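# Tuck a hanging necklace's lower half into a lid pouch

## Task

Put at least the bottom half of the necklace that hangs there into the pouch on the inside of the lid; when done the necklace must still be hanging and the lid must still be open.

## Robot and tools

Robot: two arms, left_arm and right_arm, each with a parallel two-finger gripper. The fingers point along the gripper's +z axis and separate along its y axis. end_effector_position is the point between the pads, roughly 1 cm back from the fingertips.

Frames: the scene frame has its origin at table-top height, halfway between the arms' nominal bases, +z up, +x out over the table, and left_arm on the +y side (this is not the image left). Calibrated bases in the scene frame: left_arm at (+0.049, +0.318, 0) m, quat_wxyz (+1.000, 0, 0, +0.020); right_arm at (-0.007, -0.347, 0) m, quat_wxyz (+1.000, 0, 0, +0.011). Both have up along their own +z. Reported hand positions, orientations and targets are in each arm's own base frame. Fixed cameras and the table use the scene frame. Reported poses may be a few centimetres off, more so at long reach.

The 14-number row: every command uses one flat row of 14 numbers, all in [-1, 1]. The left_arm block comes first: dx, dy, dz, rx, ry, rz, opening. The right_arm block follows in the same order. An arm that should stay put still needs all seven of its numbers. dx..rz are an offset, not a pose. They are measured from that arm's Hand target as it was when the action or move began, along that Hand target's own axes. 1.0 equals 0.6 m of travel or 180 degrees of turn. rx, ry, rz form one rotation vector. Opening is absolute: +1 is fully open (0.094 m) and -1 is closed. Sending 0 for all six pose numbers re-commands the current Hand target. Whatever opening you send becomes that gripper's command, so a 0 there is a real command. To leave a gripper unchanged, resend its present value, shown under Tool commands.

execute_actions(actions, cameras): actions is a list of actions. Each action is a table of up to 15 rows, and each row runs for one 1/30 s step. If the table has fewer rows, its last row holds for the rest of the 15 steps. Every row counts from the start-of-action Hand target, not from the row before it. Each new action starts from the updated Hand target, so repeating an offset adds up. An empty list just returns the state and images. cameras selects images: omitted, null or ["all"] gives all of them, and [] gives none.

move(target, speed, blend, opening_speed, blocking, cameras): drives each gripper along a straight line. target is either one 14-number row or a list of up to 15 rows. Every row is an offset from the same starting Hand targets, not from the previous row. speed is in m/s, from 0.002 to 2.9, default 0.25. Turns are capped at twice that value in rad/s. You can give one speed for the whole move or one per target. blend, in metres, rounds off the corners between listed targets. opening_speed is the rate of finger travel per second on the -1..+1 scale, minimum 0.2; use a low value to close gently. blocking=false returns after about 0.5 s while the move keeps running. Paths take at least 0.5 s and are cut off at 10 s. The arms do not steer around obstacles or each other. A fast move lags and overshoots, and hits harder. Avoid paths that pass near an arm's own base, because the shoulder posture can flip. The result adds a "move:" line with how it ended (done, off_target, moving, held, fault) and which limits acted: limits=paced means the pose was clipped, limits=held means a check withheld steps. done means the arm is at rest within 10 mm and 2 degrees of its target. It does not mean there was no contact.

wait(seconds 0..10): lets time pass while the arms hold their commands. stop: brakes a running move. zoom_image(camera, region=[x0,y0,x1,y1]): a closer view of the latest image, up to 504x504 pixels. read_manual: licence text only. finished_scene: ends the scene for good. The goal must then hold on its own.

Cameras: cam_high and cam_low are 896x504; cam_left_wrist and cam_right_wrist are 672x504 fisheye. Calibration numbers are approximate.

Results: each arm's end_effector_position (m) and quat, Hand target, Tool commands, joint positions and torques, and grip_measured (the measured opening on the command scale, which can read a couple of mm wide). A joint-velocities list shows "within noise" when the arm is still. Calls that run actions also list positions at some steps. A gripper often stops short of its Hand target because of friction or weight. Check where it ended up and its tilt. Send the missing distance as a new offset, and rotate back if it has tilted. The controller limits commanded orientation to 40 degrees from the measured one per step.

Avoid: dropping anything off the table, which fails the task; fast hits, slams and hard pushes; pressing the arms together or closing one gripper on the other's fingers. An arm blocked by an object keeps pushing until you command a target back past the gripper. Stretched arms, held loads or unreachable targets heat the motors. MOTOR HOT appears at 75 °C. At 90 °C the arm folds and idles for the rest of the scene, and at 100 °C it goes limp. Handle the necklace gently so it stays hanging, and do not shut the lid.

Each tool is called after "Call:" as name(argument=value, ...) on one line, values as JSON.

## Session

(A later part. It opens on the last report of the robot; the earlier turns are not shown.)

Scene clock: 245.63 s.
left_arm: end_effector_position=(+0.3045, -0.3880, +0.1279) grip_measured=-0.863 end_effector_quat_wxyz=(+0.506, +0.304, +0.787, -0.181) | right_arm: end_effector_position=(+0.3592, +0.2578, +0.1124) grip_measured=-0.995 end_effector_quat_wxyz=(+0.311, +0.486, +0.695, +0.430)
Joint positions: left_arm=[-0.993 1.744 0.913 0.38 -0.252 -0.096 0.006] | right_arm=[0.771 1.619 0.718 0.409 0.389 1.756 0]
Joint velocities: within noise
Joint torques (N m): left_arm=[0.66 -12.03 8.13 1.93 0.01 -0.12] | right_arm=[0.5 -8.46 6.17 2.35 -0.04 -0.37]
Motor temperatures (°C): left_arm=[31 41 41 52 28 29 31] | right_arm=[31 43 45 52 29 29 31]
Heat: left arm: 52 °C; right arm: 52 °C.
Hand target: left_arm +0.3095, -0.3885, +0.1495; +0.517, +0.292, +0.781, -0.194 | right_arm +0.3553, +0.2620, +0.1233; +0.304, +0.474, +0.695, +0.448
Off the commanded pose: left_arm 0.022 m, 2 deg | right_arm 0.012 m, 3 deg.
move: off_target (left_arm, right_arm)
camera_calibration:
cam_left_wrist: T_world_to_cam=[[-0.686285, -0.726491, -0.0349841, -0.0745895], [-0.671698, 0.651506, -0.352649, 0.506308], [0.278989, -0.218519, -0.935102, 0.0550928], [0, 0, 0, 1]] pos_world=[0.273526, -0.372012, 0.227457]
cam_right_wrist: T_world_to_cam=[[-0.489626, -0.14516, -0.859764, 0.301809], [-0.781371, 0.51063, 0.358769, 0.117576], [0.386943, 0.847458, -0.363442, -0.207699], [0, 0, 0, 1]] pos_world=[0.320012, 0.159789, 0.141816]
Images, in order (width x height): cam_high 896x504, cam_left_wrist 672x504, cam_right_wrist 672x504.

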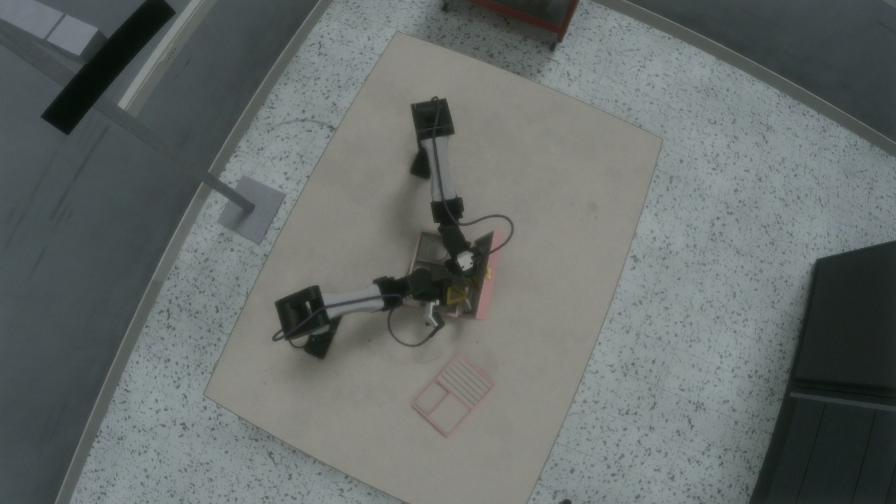

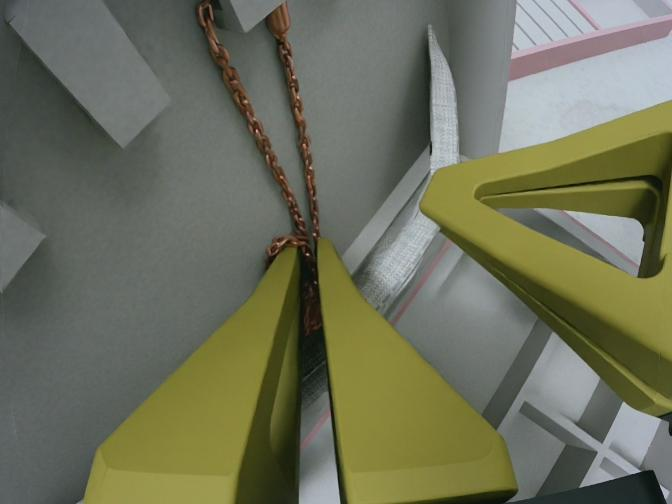

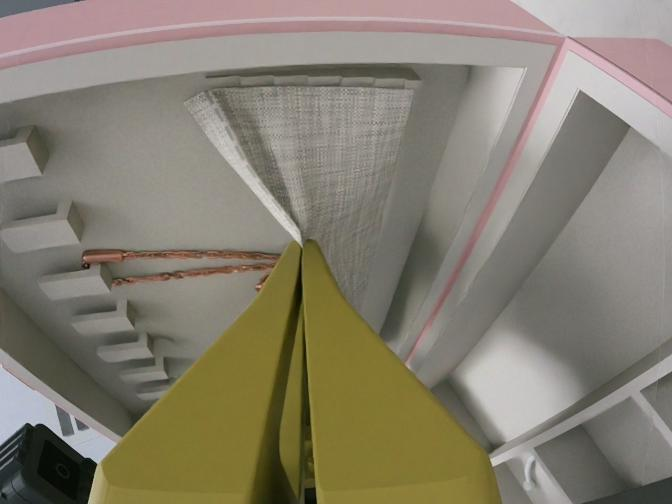

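Call:
move(target=[0, 0, -0.0333, 0, 0, 0, -0.86, 0, 0, 0, 0, 0, 0, -1], speed=0.04, cameras=["cam_high", "cam_left_wrist", "cam_right_wrist"])

Call:
zoom_image(camera="cam_left_wrist", region=[240, 180, 460, 464])

Scene clock: 246.80 s.
left_arm: end_effector_position=(+0.2985, -0.3787, +0.1450) grip_measured=-0.862 end_effector_quat_wxyz=(+0.509, +0.300, +0.785, -0.186) | right_arm: end_effector_position=(+0.3592, +0.2578, +0.1124) grip_measured=-0.995 end_effector_quat_wxyz=(+0.311, +0.486, +0.695, +0.430)
Joint positions: left_arm=[-0.993 1.669 0.893 0.335 -0.252 -0.102 0.006] | right_arm=[0.771 1.619 0.718 0.409 0.389 1.756 0]
Joint velocities: within noise
Joint torques (N m): left_arm=[-0.55 -11.77 5.37 2.15 -0.17 -0.14] | right_arm=[0.5 -8.43 6.17 2.36 -0.05 -0.38]
Motor temperatures (°C): left_arm=[31 41 41 52 28 29 31] | right_arm=[31 43 45 52 29 29 31]
Heat: left arm: 52 °C; right arm: 52 °C.
Hand target: left_arm +0.2956, -0.3765, +0.1575; +0.517, +0.292, +0.781, -0.194 | right_arm +0.3553, +0.2620, +0.1233; +0.304, +0.474, +0.695, +0.448
Off the commanded pose: left_arm 0.013 m, 2 deg | right_arm 0.012 m, 3 deg.
move: off_target (left_arm, right_arm)
camera_calibration:
cam_left_wrist: T_world_to_cam=[[-0.684327, -0.728684, -0.0267694, -0.0739646], [-0.672416, 0.644833, -0.363383, 0.501523], [0.282054, -0.230673, -0.931255, 0.0687203], [0, 0, 0, 1]] pos_world=[0.267233, -0.361443, 0.244261]
cam_right_wrist: T_world_to_cam=[[-0.489626, -0.14516, -0.859764, 0.301809], [-0.781371, 0.51063, 0.358769, 0.117576], [0.386943, 0.847458, -0.363442, -0.207699], [0, 0, 0, 1]] pos_world=[0.320012, 0.159789, 0.141816]
Images, in order (width x height): cam_high 896x504, cam_left_wrist 672x504, cam_right_wrist 672x504.

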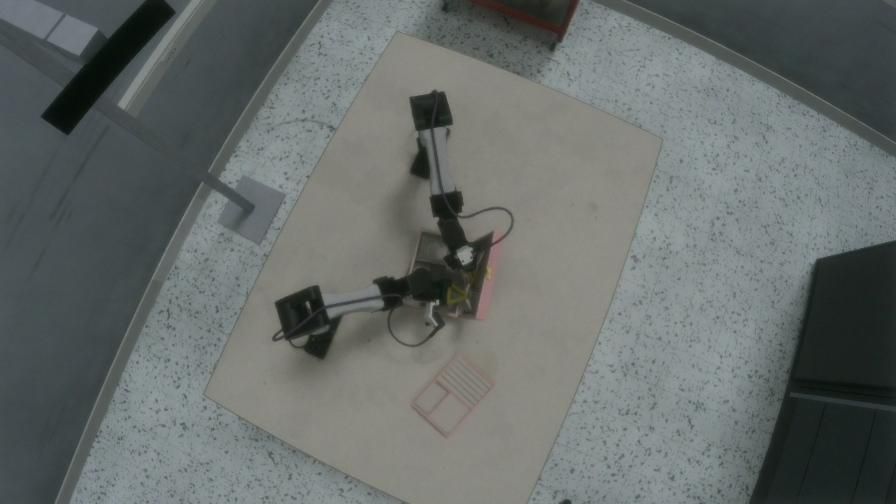

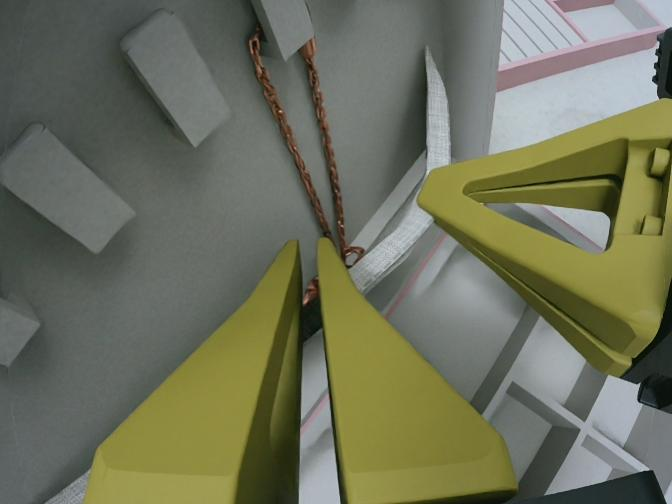

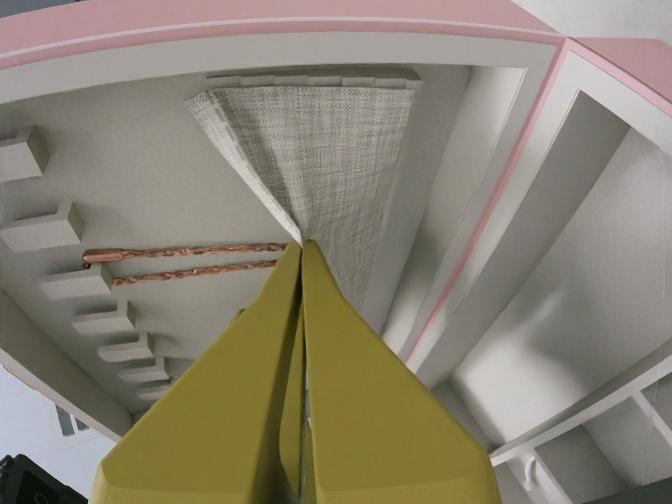

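Scaled by 1.775 from the camera's 672x504 image, which has a finer 960x720 frame.

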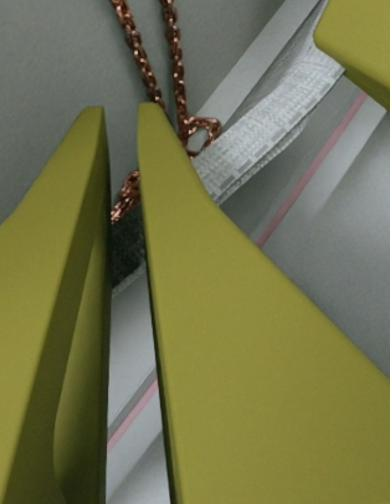

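Call:
move(target=[-0.0167, 0, -0.0667, 0, 0, 0, -0.86, 0, 0, 0, 0, 0, 0, -1], speed=0.08, cameras=["cam_high", "cam_left_wrist", "cam_right_wrist"])

Call:
zoom_image(camera="cam_left_wrist", region=[240, 120, 480, 360])

Scene clock: 248.20 s.
left_arm: end_effector_position=(+0.2740, -0.3572, +0.1748) grip_measured=-0.862 end_effector_quat_wxyz=(+0.511, +0.299, +0.783, -0.188) | right_arm: end_effector_position=(+0.3592, +0.2578, +0.1124) grip_measured=-0.995 end_effector_quat_wxyz=(+0.311, +0.486, +0.695, +0.430)
Joint positions: left_arm=[-1.021 1.493 0.842 0.215 -0.277 -0.115 0.006] | right_arm=[0.771 1.619 0.718 0.409 0.389 1.756 0]
Joint velocities: within noise
Joint torques (N m): left_arm=[-0.96 -9.87 5.85 2.18 -0.17 -0.15] | right_arm=[0.49 -8.46 6.16 2.36 -0.04 -0.38]
Motor temperatures (°C): left_arm=[31 41 41 52 28 29 31] | right_arm=[31 43 44 53 29 29 31]
Heat: left arm: 52 °C; right arm: 53 °C.
Hand target: left_arm +0.2707, -0.3549, +0.1822; +0.517, +0.292, +0.781, -0.194 | right_arm +0.3553, +0.2620, +0.1233; +0.304, +0.474, +0.695, +0.448
Off the commanded pose: left_arm 0.009 m, 1 deg | right_arm 0.012 m, 3 deg.
move: off_target (right_arm)
camera_calibration:
cam_left_wrist: T_world_to_cam=[[-0.684882, -0.728259, -0.023994, -0.0744535], [-0.67053, 0.642795, -0.370411, 0.482077], [0.285178, -0.237599, -0.928558, 0.104551], [0, 0, 0, 1]] pos_world=[0.24244, -0.339257, 0.273861]
cam_right_wrist: T_world_to_cam=[[-0.489626, -0.14516, -0.859764, 0.301809], [-0.781371, 0.51063, 0.358769, 0.117576], [0.386943, 0.847458, -0.363442, -0.207699], [0, 0, 0, 1]] pos_world=[0.320012, 0.159789, 0.141816]
Images, in order (width x height): cam_high 896x504, cam_left_wrist 672x504, cam_right_wrist 672x504.

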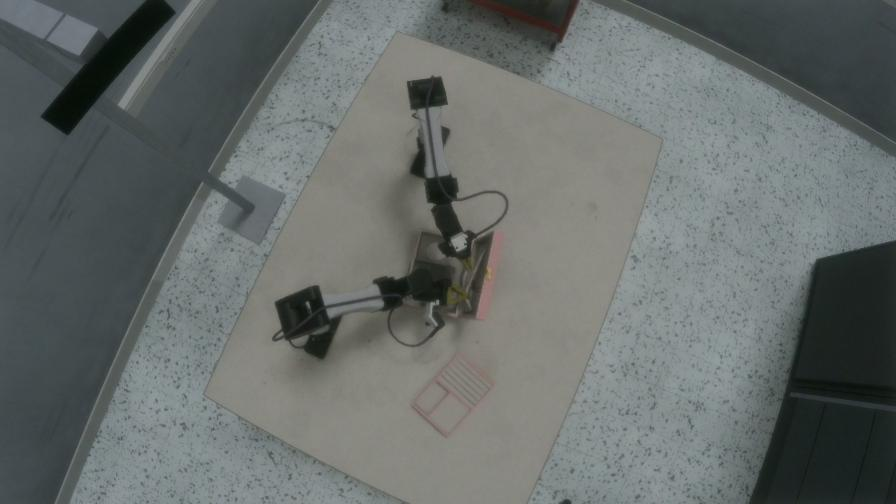

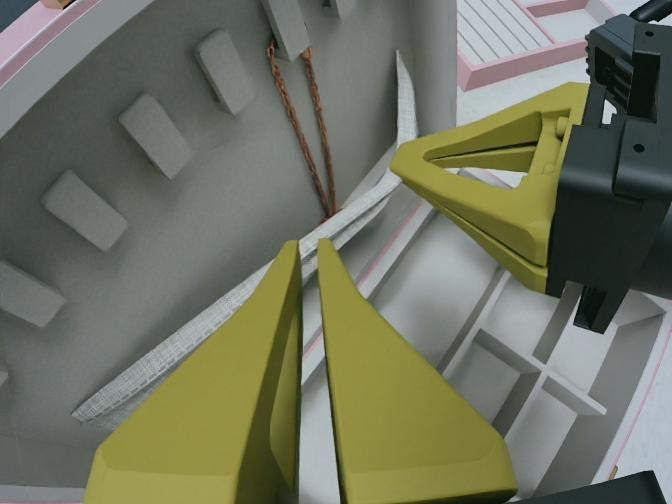

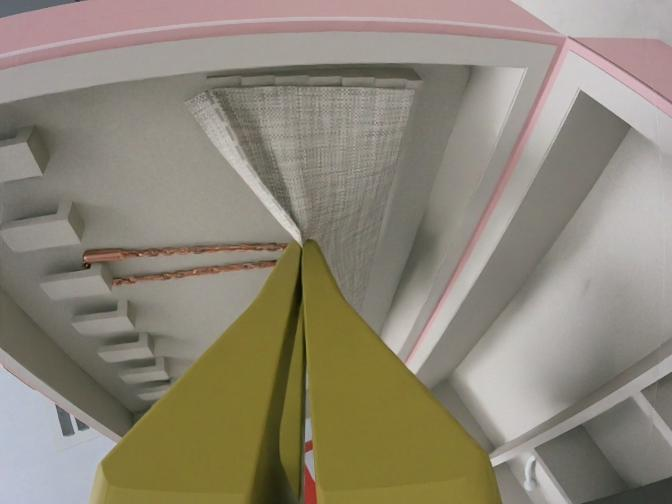

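Scaled by 2.100 from the camera's 672x504 image, which has a finer 960x720 frame.

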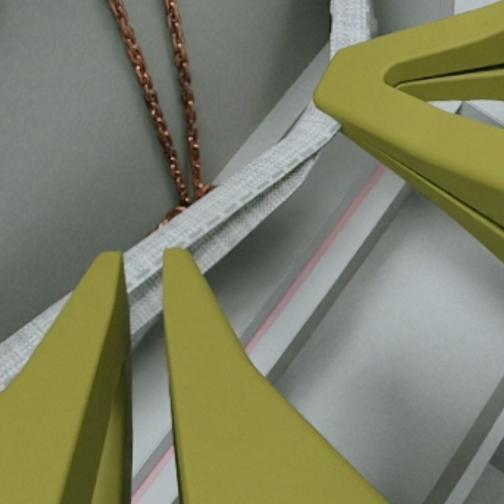

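Call:
move(target=[-0.1063, 0.002, -0.0175, 0, 0, 0, -0.86, 0, 0, 0, 0, 0, 0, -1], speed=0.15, cameras=["cam_high", "cam_left_wrist", "cam_right_wrist"])

Call:
zoom_image(camera="cam_left_wrist", region=[240, 200, 480, 440])

Scene clock: 249.87 s.
left_arm: end_effector_position=(+0.2804, -0.3641, +0.2247) grip_measured=-0.862 end_effector_quat_wxyz=(+0.503, +0.302, +0.789, -0.181) | right_arm: end_effector_position=(+0.3592, +0.2578, +0.1124) grip_measured=-0.995 end_effector_quat_wxyz=(+0.311, +0.486, +0.695, +0.430)
Joint positions: left_arm=[-1.017 1.475 1.055 -0.042 -0.277 -0.115 0.006] | right_arm=[0.771 1.619 0.718 0.409 0.389 1.756 0]
Joint velocities: within noise
Joint torques (N m): left_arm=[0.49 -9.4 9.07 2.15 0.02 -0.05] | right_arm=[0.51 -8.46 6.17 2.36 -0.05 -0.38]
Motor temperatures (°C): left_arm=[31 42 41 52 28 29 31] | right_arm=[31 43 44 53 29 29 31]
Heat: left arm: 52 °C; right arm: 53 °C.
Hand target: left_arm +0.2831, -0.3639, +0.2452; +0.517, +0.292, +0.781, -0.194 | right_arm +0.3553, +0.2620, +0.1233; +0.304, +0.474, +0.695, +0.448
Off the commanded pose: left_arm 0.020 m, 3 deg | right_arm 0.012 m, 3 deg.
move: off_target (left_arm, right_arm)
camera_calibration:
cam_left_wrist: T_world_to_cam=[[-0.6823, -0.730449, -0.0301846, -0.0740549], [-0.67809, 0.647744, -0.347305, 0.507974], [0.273241, -0.216498, -0.937266, 0.160337], [0, 0, 0, 1]] pos_world=[0.250114, -0.348418, 0.324465]
cam_right_wrist: T_world_to_cam=[[-0.489626, -0.14516, -0.859764, 0.301809], [-0.781371, 0.51063, 0.358769, 0.117576], [0.386943, 0.847458, -0.363442, -0.207699], [0, 0, 0, 1]] pos_world=[0.320012, 0.159789, 0.141816]
Images, in order (width x height): cam_high 896x504, cam_left_wrist 672x504, cam_right_wrist 672x504.

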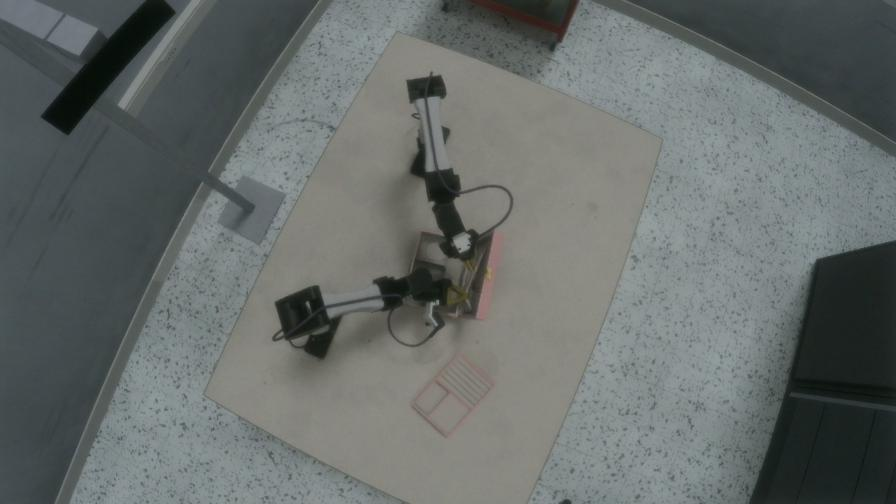

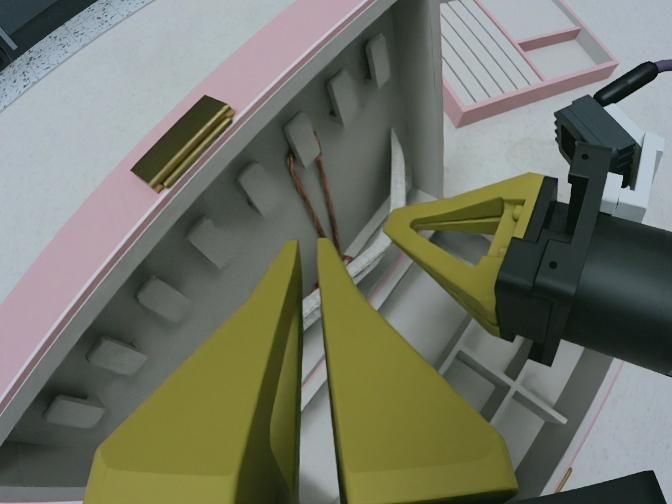

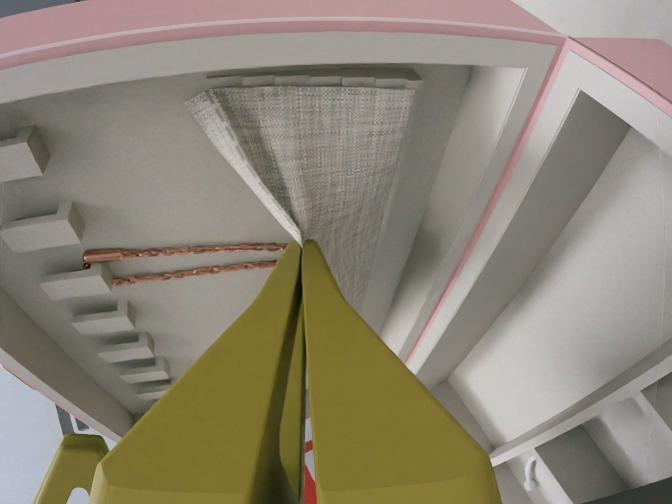

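Scaled by 2.100 from the camera's 672x504 image, which has a finer 960x720 frame.

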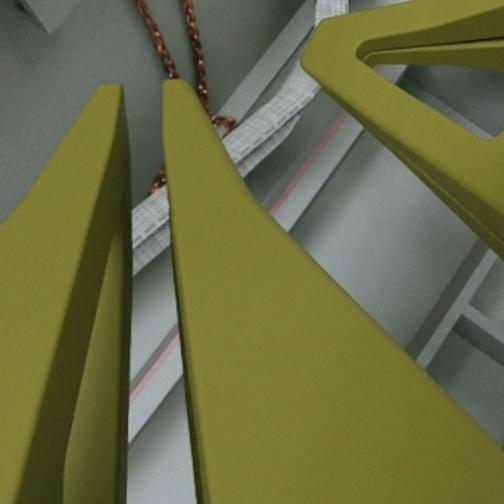

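Call:
zoom_image(camera="cam_left_wrist", region=[290, 220, 370, 300])

Scaled by 6.300 from the camera's 672x504 image, which has a finer 960x720 frame.

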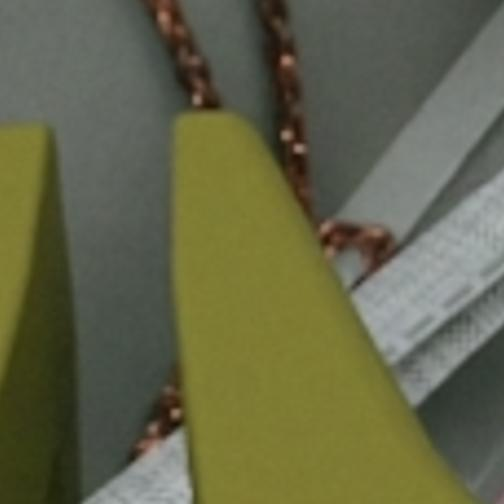

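Call:
move(target=[0.0875, 0.0008, -0.0142, 0.1023, 0, 0.0433, -0.86, 0, 0, 0, 0, 0, 0, -1], speed=0.15, cameras=["cam_high", "cam_left_wrist"])

Call:
zoom_image(camera="cam_left_wrist", region=[120, 80, 400, 320])

Scene clock: 252.70 s.
left_arm: end_effector_position=(+0.2615, -0.3467, +0.1864) grip_measured=-0.862 end_effector_quat_wxyz=(+0.457, +0.423, +0.732, -0.275) | right_arm: end_effector_position=(+0.3592, +0.2578, +0.1124) grip_measured=-0.995 end_effector_quat_wxyz=(+0.311, +0.486, +0.695, +0.430)
Joint positions: left_arm=[-0.847 1.404 0.837 0.113 0.197 0.076 0.006] | right_arm=[0.771 1.619 0.718 0.409 0.389 1.756 0]
Joint velocities: within noise
Joint torques (N m): left_arm=[0.21 -9.02 6.23 2.42 0.11 0.1] | right_arm=[0.5 -8.46 6.17 2.35 -0.04 -0.38]
Motor temperatures (°C): left_arm=[31 42 41 52 28 29 31] | right_arm=[31 43 44 53 29 29 31]
Heat: left arm: 52 °C; right arm: 53 °C.
Hand target: left_arm +0.2619, -0.3450, +0.2001; +0.475, +0.423, +0.719, -0.281 | right_arm +0.3553, +0.2620, +0.1233; +0.304, +0.474, +0.695, +0.447
Off the commanded pose: left_arm 0.014 m, 3 deg | right_arm 0.012 m, 3 deg.
move: off_target (left_arm, right_arm)
camera_calibration:
cam_left_wrist: T_world_to_cam=[[-0.886917, -0.4619, 0.0051867, 0.0647236], [-0.434877, 0.831137, -0.346545, 0.470462], [0.155758, -0.309612, -0.938019, 0.131986], [0, 0, 0, 1]] pos_world=[0.241439, -0.320258, 0.286506]
Images, in order (width x height): cam_high 896x504, cam_left_wrist 672x504.

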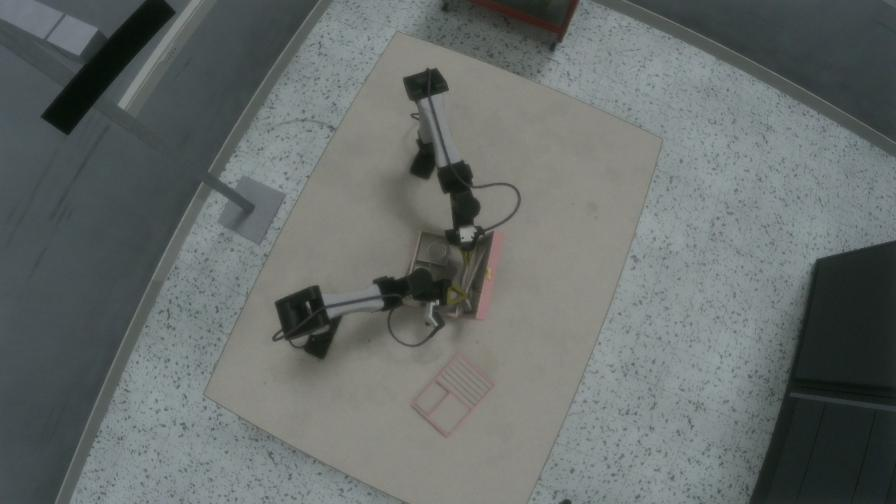

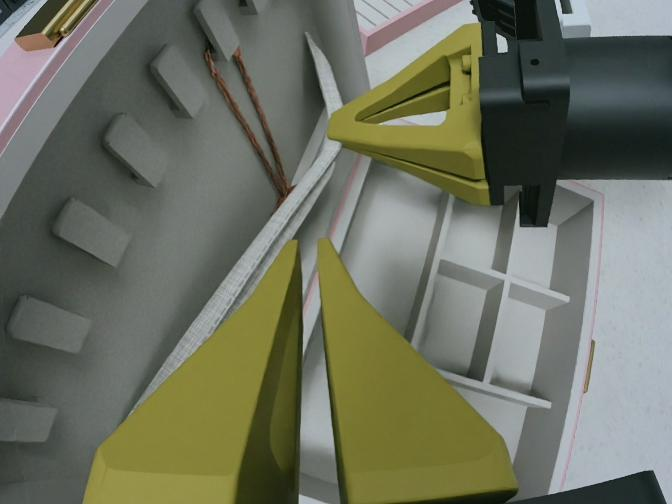

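Scaled by 1.800 from the camera's 672x504 image, which has a finer 960x720 frame.

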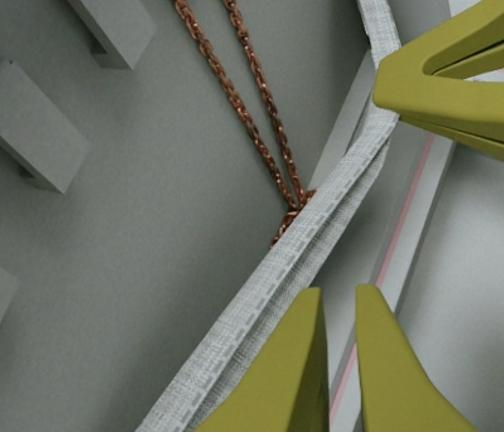

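Call:
move(target=[0, 0, 0, 0, 0, 0, -0.86, 0, 0, 0.0233, 0, 0, 0, -1], speed=0.04, cameras=["cam_high", "cam_left_wrist", "cam_right_wrist"])

Call:
zoom_image(camera="cam_left_wrist", region=[120, 80, 400, 320])

Scene clock: 254.20 s.
left_arm: end_effector_position=(+0.2614, -0.3468, +0.1865) grip_measured=-0.862 end_effector_quat_wxyz=(+0.457, +0.423, +0.732, -0.276) | right_arm: end_effector_position=(+0.3631, +0.2576, +0.1125) grip_measured=-0.995 end_effector_quat_wxyz=(+0.308, +0.484, +0.693, +0.436)
Joint positions: left_arm=[-0.847 1.404 0.837 0.113 0.198 0.077 0.006] | right_arm=[0.757 1.629 0.718 0.431 0.37 1.75 0]
Joint velocities: within noise
Joint torques (N m): left_arm=[0.51 -9.1 6.31 2.37 0.12 0.13] | right_arm=[0.29 -4.86 9.24 2.43 0.01 -0.39]
Motor temperatures (°C): left_arm=[31 42 40 52 28 29 31] | right_arm=[31 43 45 53 29 29 31]
Heat: left arm: 52 °C; right arm: 53 °C.
Hand target: left_arm +0.2619, -0.3450, +0.2000; +0.475, +0.423, +0.719, -0.281 | right_arm +0.3671, +0.2667, +0.1175; +0.304, +0.474, +0.695, +0.448
Off the commanded pose: left_arm 0.014 m, 3 deg | right_arm 0.011 m, 2 deg.
move: off_target (left_arm, right_arm)
camera_calibration:
cam_left_wrist: T_world_to_cam=[[-0.887534, -0.460717, 0.00492314, 0.065104], [-0.433607, 0.8316, -0.347025, 0.470471], [0.155786, -0.310131, -0.937843, 0.131856], [0, 0, 0, 1]] pos_world=[0.24124, -0.320357, 0.286605]
cam_right_wrist: T_world_to_cam=[[-0.484458, -0.138922, -0.863713, 0.300794], [-0.786192, 0.502147, 0.360209, 0.124412], [0.38367, 0.853551, -0.352489, -0.210577], [0, 0, 0, 1]] pos_world=[0.324326, 0.159052, 0.14076]
Images, in order (width x height): cam_high 896x504, cam_left_wrist 672x504, cam_right_wrist 672x504.

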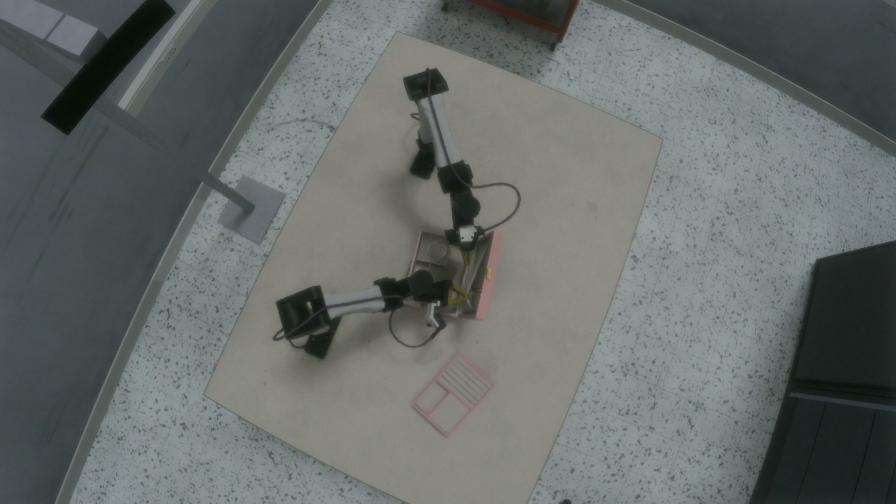

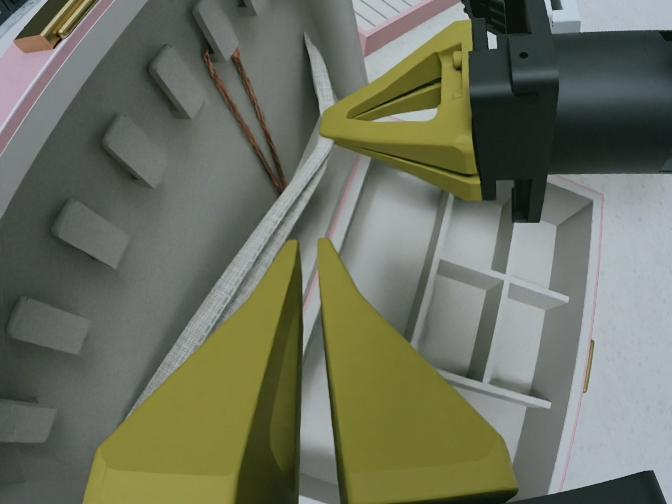

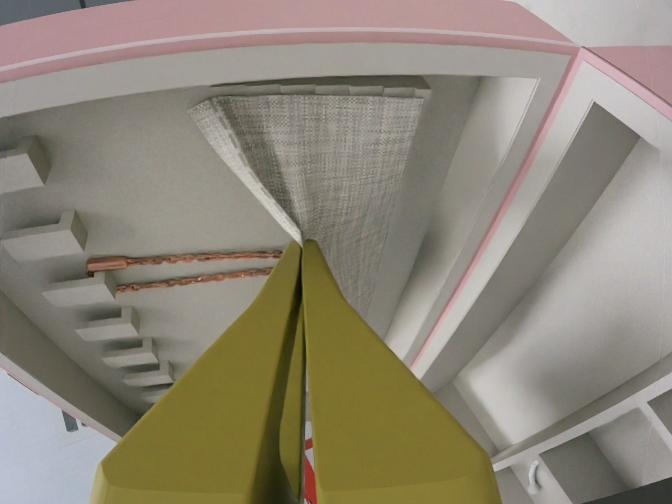

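Scaled by 1.800 from the camera's 672x504 image, which has a finer 960x720 frame.

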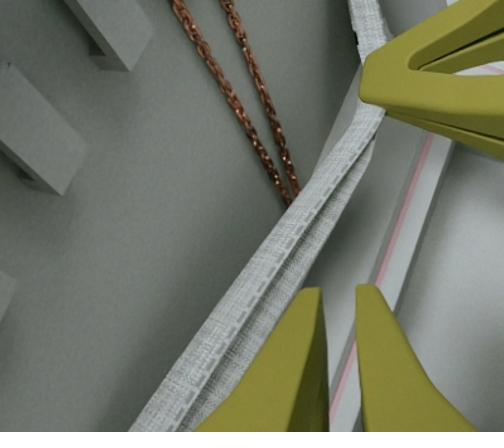

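Call:
move(target=[0, 0, 0, 0, 0, 0, -0.86, 0, 0, 0.0183, 0, 0, 0, -1], speed=0.04, cameras=["cam_left_wrist", "cam_right_wrist"])

Call:
zoom_image(camera="cam_left_wrist", region=[120, 80, 400, 320])

Scene clock: 255.17 s.
left_arm: end_effector_position=(+0.2614, -0.3468, +0.1866) grip_measured=-0.862 end_effector_quat_wxyz=(+0.457, +0.423, +0.732, -0.276) | right_arm: end_effector_position=(+0.3723, +0.2614, +0.1098) grip_measured=-0.995 end_effector_quat_wxyz=(+0.309, +0.484, +0.691, +0.438)
Joint positions: left_arm=[-0.847 1.404 0.837 0.113 0.198 0.077 0.006] | right_arm=[0.746 1.671 0.746 0.453 0.362 1.746 0]
Joint velocities: within noise
Joint torques (N m): left_arm=[0.38 -9.13 6.17 2.35 0.11 0.13] | right_arm=[0.23 -4.94 9.21 2.43 -0.03 -0.38]
Motor temperatures (°C): left_arm=[31 42 40 52 28 29 31] | right_arm=[31 43 45 53 29 29 31]
Heat: left arm: 52 °C; right arm: 53 °C.
Hand target: left_arm +0.2619, -0.3450, +0.2001; +0.475, +0.423, +0.719, -0.281 | right_arm +0.3764, +0.2703, +0.1130; +0.304, +0.474, +0.695, +0.448
Off the commanded pose: left_arm 0.014 m, 3 deg | right_arm 0.010 m, 2 deg.
move: off_target (left_arm)
camera_calibration:
cam_left_wrist: T_world_to_cam=[[-0.887539, -0.460707, 0.00482776, 0.0651356], [-0.433523, 0.831531, -0.347296, 0.470542], [0.155987, -0.310331, -0.937743, 0.131809], [0, 0, 0, 1]] pos_world=[0.241241, -0.320357, 0.286705]
cam_right_wrist: T_world_to_cam=[[-0.481542, -0.135641, -0.865863, 0.301669], [-0.786752, 0.502231, 0.358868, 0.131138], [0.386186, 0.854029, -0.348561, -0.219772], [0, 0, 0, 1]] pos_world=[0.333312, 0.162749, 0.137539]
Images, in order (width x height): cam_left_wrist 672x504, cam_right_wrist 672x504.

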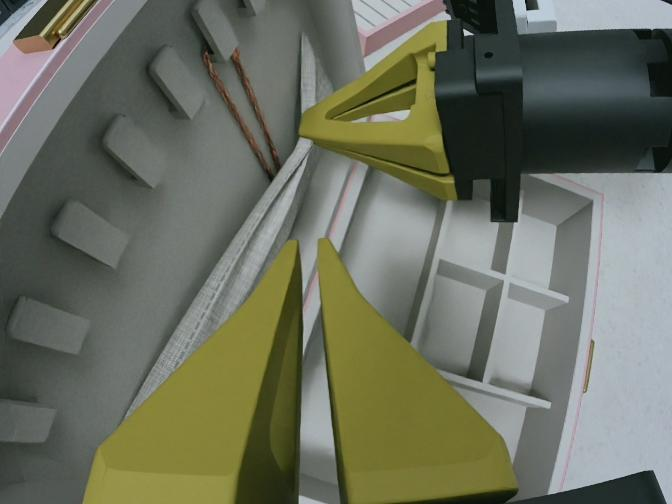

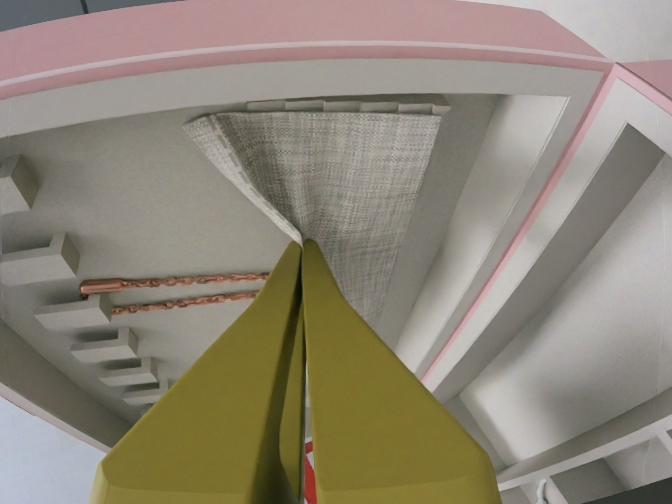

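Scaled by 1.800 from the camera's 672x504 image, which has a finer 960x720 frame.

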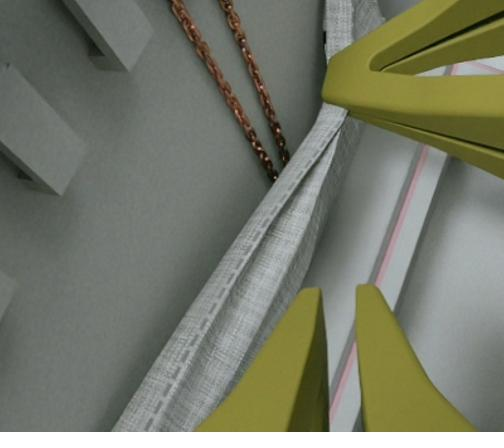

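Call:
move(target=[0, 0, 0, 0, 0, 0, -0.86, 0, 0, 0, 0, 0, 0, -0.7], speed=0.03, opening_speed=0.2, cameras=["cam_left_wrist", "cam_right_wrist"])

Call:
zoom_image(camera="cam_left_wrist", region=[120, 80, 400, 320])

Scene clock: 257.17 s.
left_arm: end_effector_position=(+0.2614, -0.3469, +0.1866) grip_measured=-0.862 end_effector_quat_wxyz=(+0.457, +0.423, +0.732, -0.276) | right_arm: end_effector_position=(+0.3719, +0.2647, +0.1115) grip_measured=-0.702 end_effector_quat_wxyz=(+0.304, +0.480, +0.692, +0.445)
Joint positions: left_arm=[-0.847 1.404 0.837 0.113 0.199 0.077 0.006] | right_arm=[0.746 1.671 0.746 0.463 0.345 1.745 0.014]
Joint velocities: within noise
Joint torques (N m): left_arm=[0.57 -9.06 6.12 2.34 0.1 0.15] | right_arm=[0.23 -4.89 9.29 2.33 0.1 -0.39]
Motor temperatures (°C): left_arm=[31 42 40 52 28 29 31] | right_arm=[31 43 45 53 29 29 31]
Heat: left arm: 52 °C; right arm: 53 °C.
Hand target: left_arm +0.2619, -0.3450, +0.2000; +0.475, +0.423, +0.719, -0.281 | right_arm +0.3764, +0.2703, +0.1130; +0.304, +0.474, +0.695, +0.448
Off the commanded pose: left_arm 0.014 m, 3 deg | right_arm 0.007 m, 1 deg.
move: off_target (left_arm)
camera_calibration:
cam_left_wrist: T_world_to_cam=[[-0.887718, -0.460361, 0.00496654, 0.0652495], [-0.433229, 0.831651, -0.347376, 0.470532], [0.155788, -0.310523, -0.937713, 0.131787], [0, 0, 0, 1]] pos_world=[0.24124, -0.320357, 0.286705]
cam_right_wrist: T_world_to_cam=[[-0.477312, -0.132311, -0.868716, 0.301274], [-0.795158, 0.485826, 0.362901, 0.135472], [0.374029, 0.863983, -0.337098, -0.221235], [0, 0, 0, 1]] pos_world=[0.334271, 0.165189, 0.137981]
Images, in order (width x height): cam_left_wrist 672x504, cam_right_wrist 672x504.

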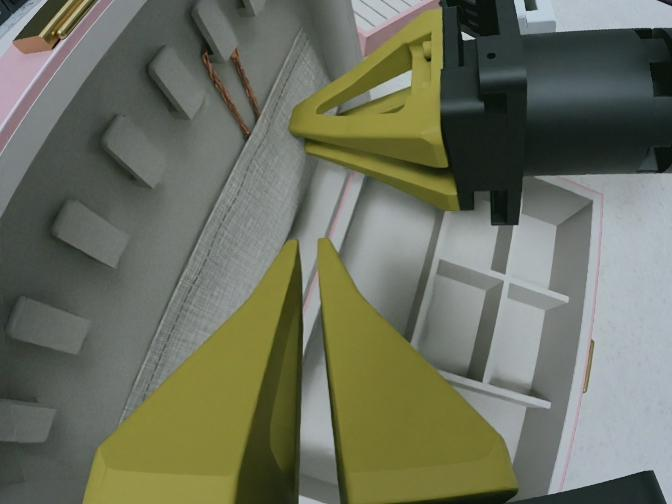

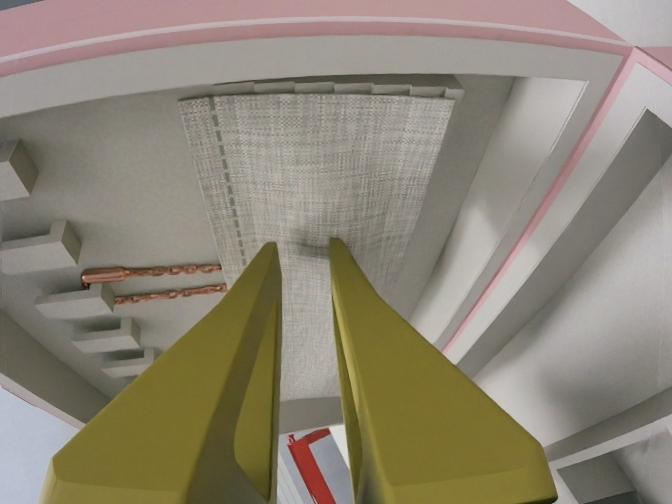

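Scaled by 1.800 from the camera's 672x504 image, which has a finer 960x720 frame.

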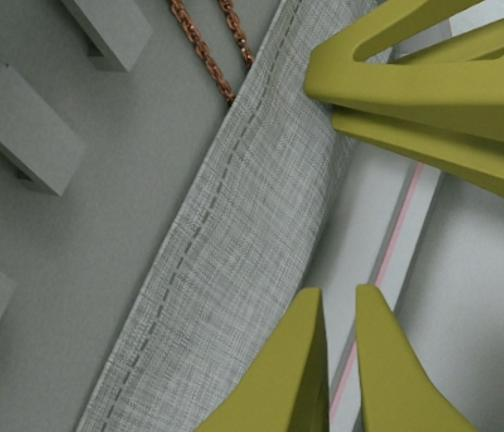

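Call:
move(target=[0, 0, 0, 0, 0, 0, -0.86, 0, 0, -0.1, 0, 0, 0, -0.7], speed=0.1, cameras=["cam_high", "cam_left_wrist", "cam_right_wrist"])

Call:
zoom_image(camera="cam_right_wrist", region=[60, 100, 400, 440])

Call:
zoom_image(camera="cam_left_wrist", region=[120, 0, 400, 280])

Scene clock: 258.80 s.
left_arm: end_effector_position=(+0.2614, -0.3469, +0.1867) grip_measured=-0.862 end_effector_quat_wxyz=(+0.457, +0.423, +0.732, -0.276) | right_arm: end_effector_position=(+0.3294, +0.2544, +0.1385) grip_measured=-0.702 end_effector_quat_wxyz=(+0.304, +0.468, +0.696, +0.451)
Joint positions: left_arm=[-0.847 1.404 0.837 0.114 0.199 0.077 0.006] | right_arm=[0.815 1.451 0.649 0.345 0.39 1.754 0.014]
Joint velocities: within noise
Joint torques (N m): left_arm=[0.27 -9.13 6.24 2.43 0.1 0.09] | right_arm=[0.62 -6.34 6.39 2.08 0.29 -0.13]
Motor temperatures (°C): left_arm=[31 42 40 52 28 29 31] | right_arm=[31 43 45 52 29 29 31]
Heat: left arm: 52 °C; right arm: 52 °C.
Hand target: left_arm +0.2619, -0.3450, +0.2001; +0.475, +0.423, +0.719, -0.281 | right_arm +0.3256, +0.2504, +0.1378; +0.304, +0.474, +0.695, +0.448
Off the commanded pose: left_arm 0.013 m, 3 deg | right_arm 0.006 m, 1 deg.
move: off_target (left_arm)
camera_calibration:
cam_left_wrist: T_world_to_cam=[[-0.887709, -0.46038, 0.00478822, 0.0652922], [-0.433139, 0.831567, -0.347687, 0.470608], [0.156086, -0.310719, -0.937599, 0.131712], [0, 0, 0, 1]] pos_world=[0.241241, -0.320357, 0.286805]
cam_right_wrist: T_world_to_cam=[[-0.460921, -0.146263, -0.875305, 0.302232], [-0.812156, 0.467088, 0.349617, 0.109177], [0.357708, 0.87203, -0.334079, -0.184433], [0, 0, 0, 1]] pos_world=[0.293947, 0.154041, 0.16476]
Images, in order (width x height): cam_high 896x504, cam_left_wrist 672x504, cam_right_wrist 672x504.

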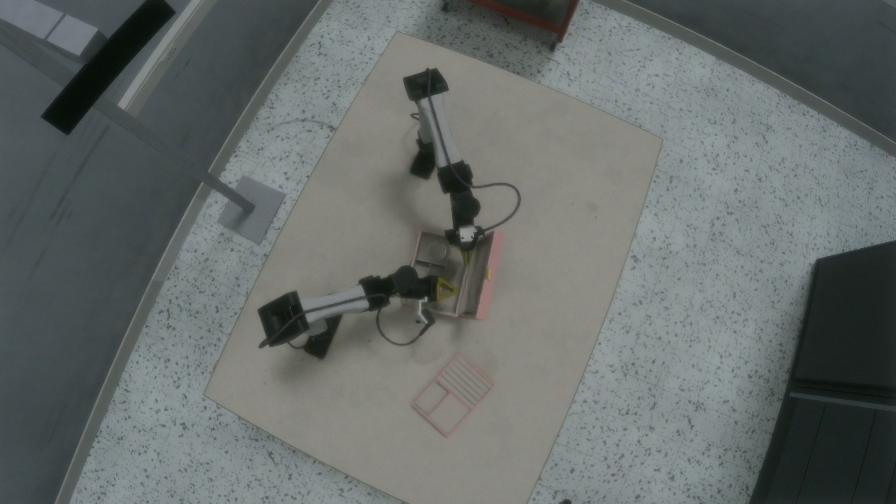

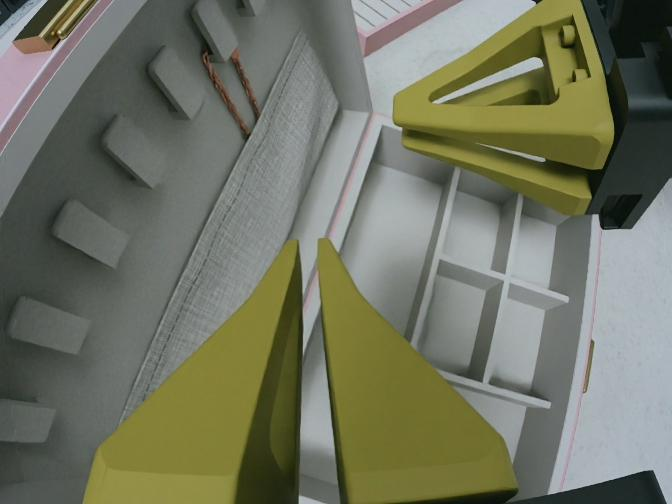

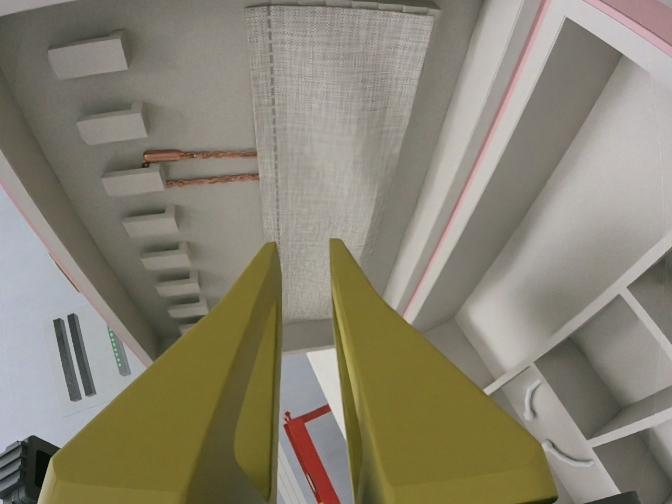

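Scaled by 1.482 from the camera's 672x504 image, which has a finer 960x720 frame.

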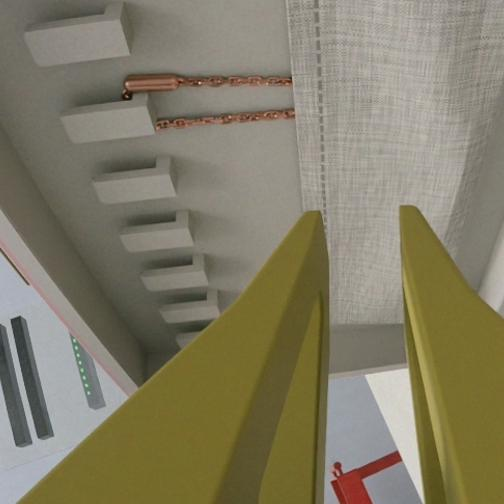

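Scaled by 1.800 from the camera's 672x504 image, which has a finer 960x720 frame.

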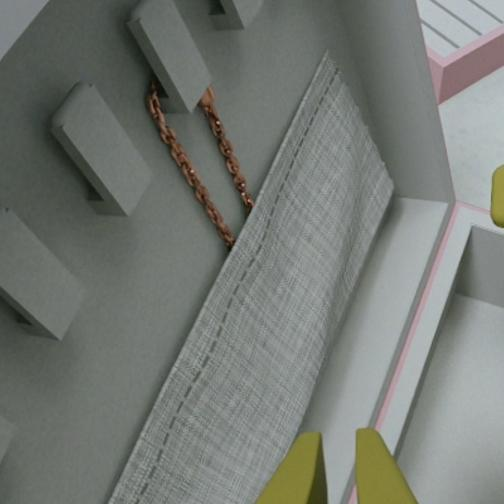

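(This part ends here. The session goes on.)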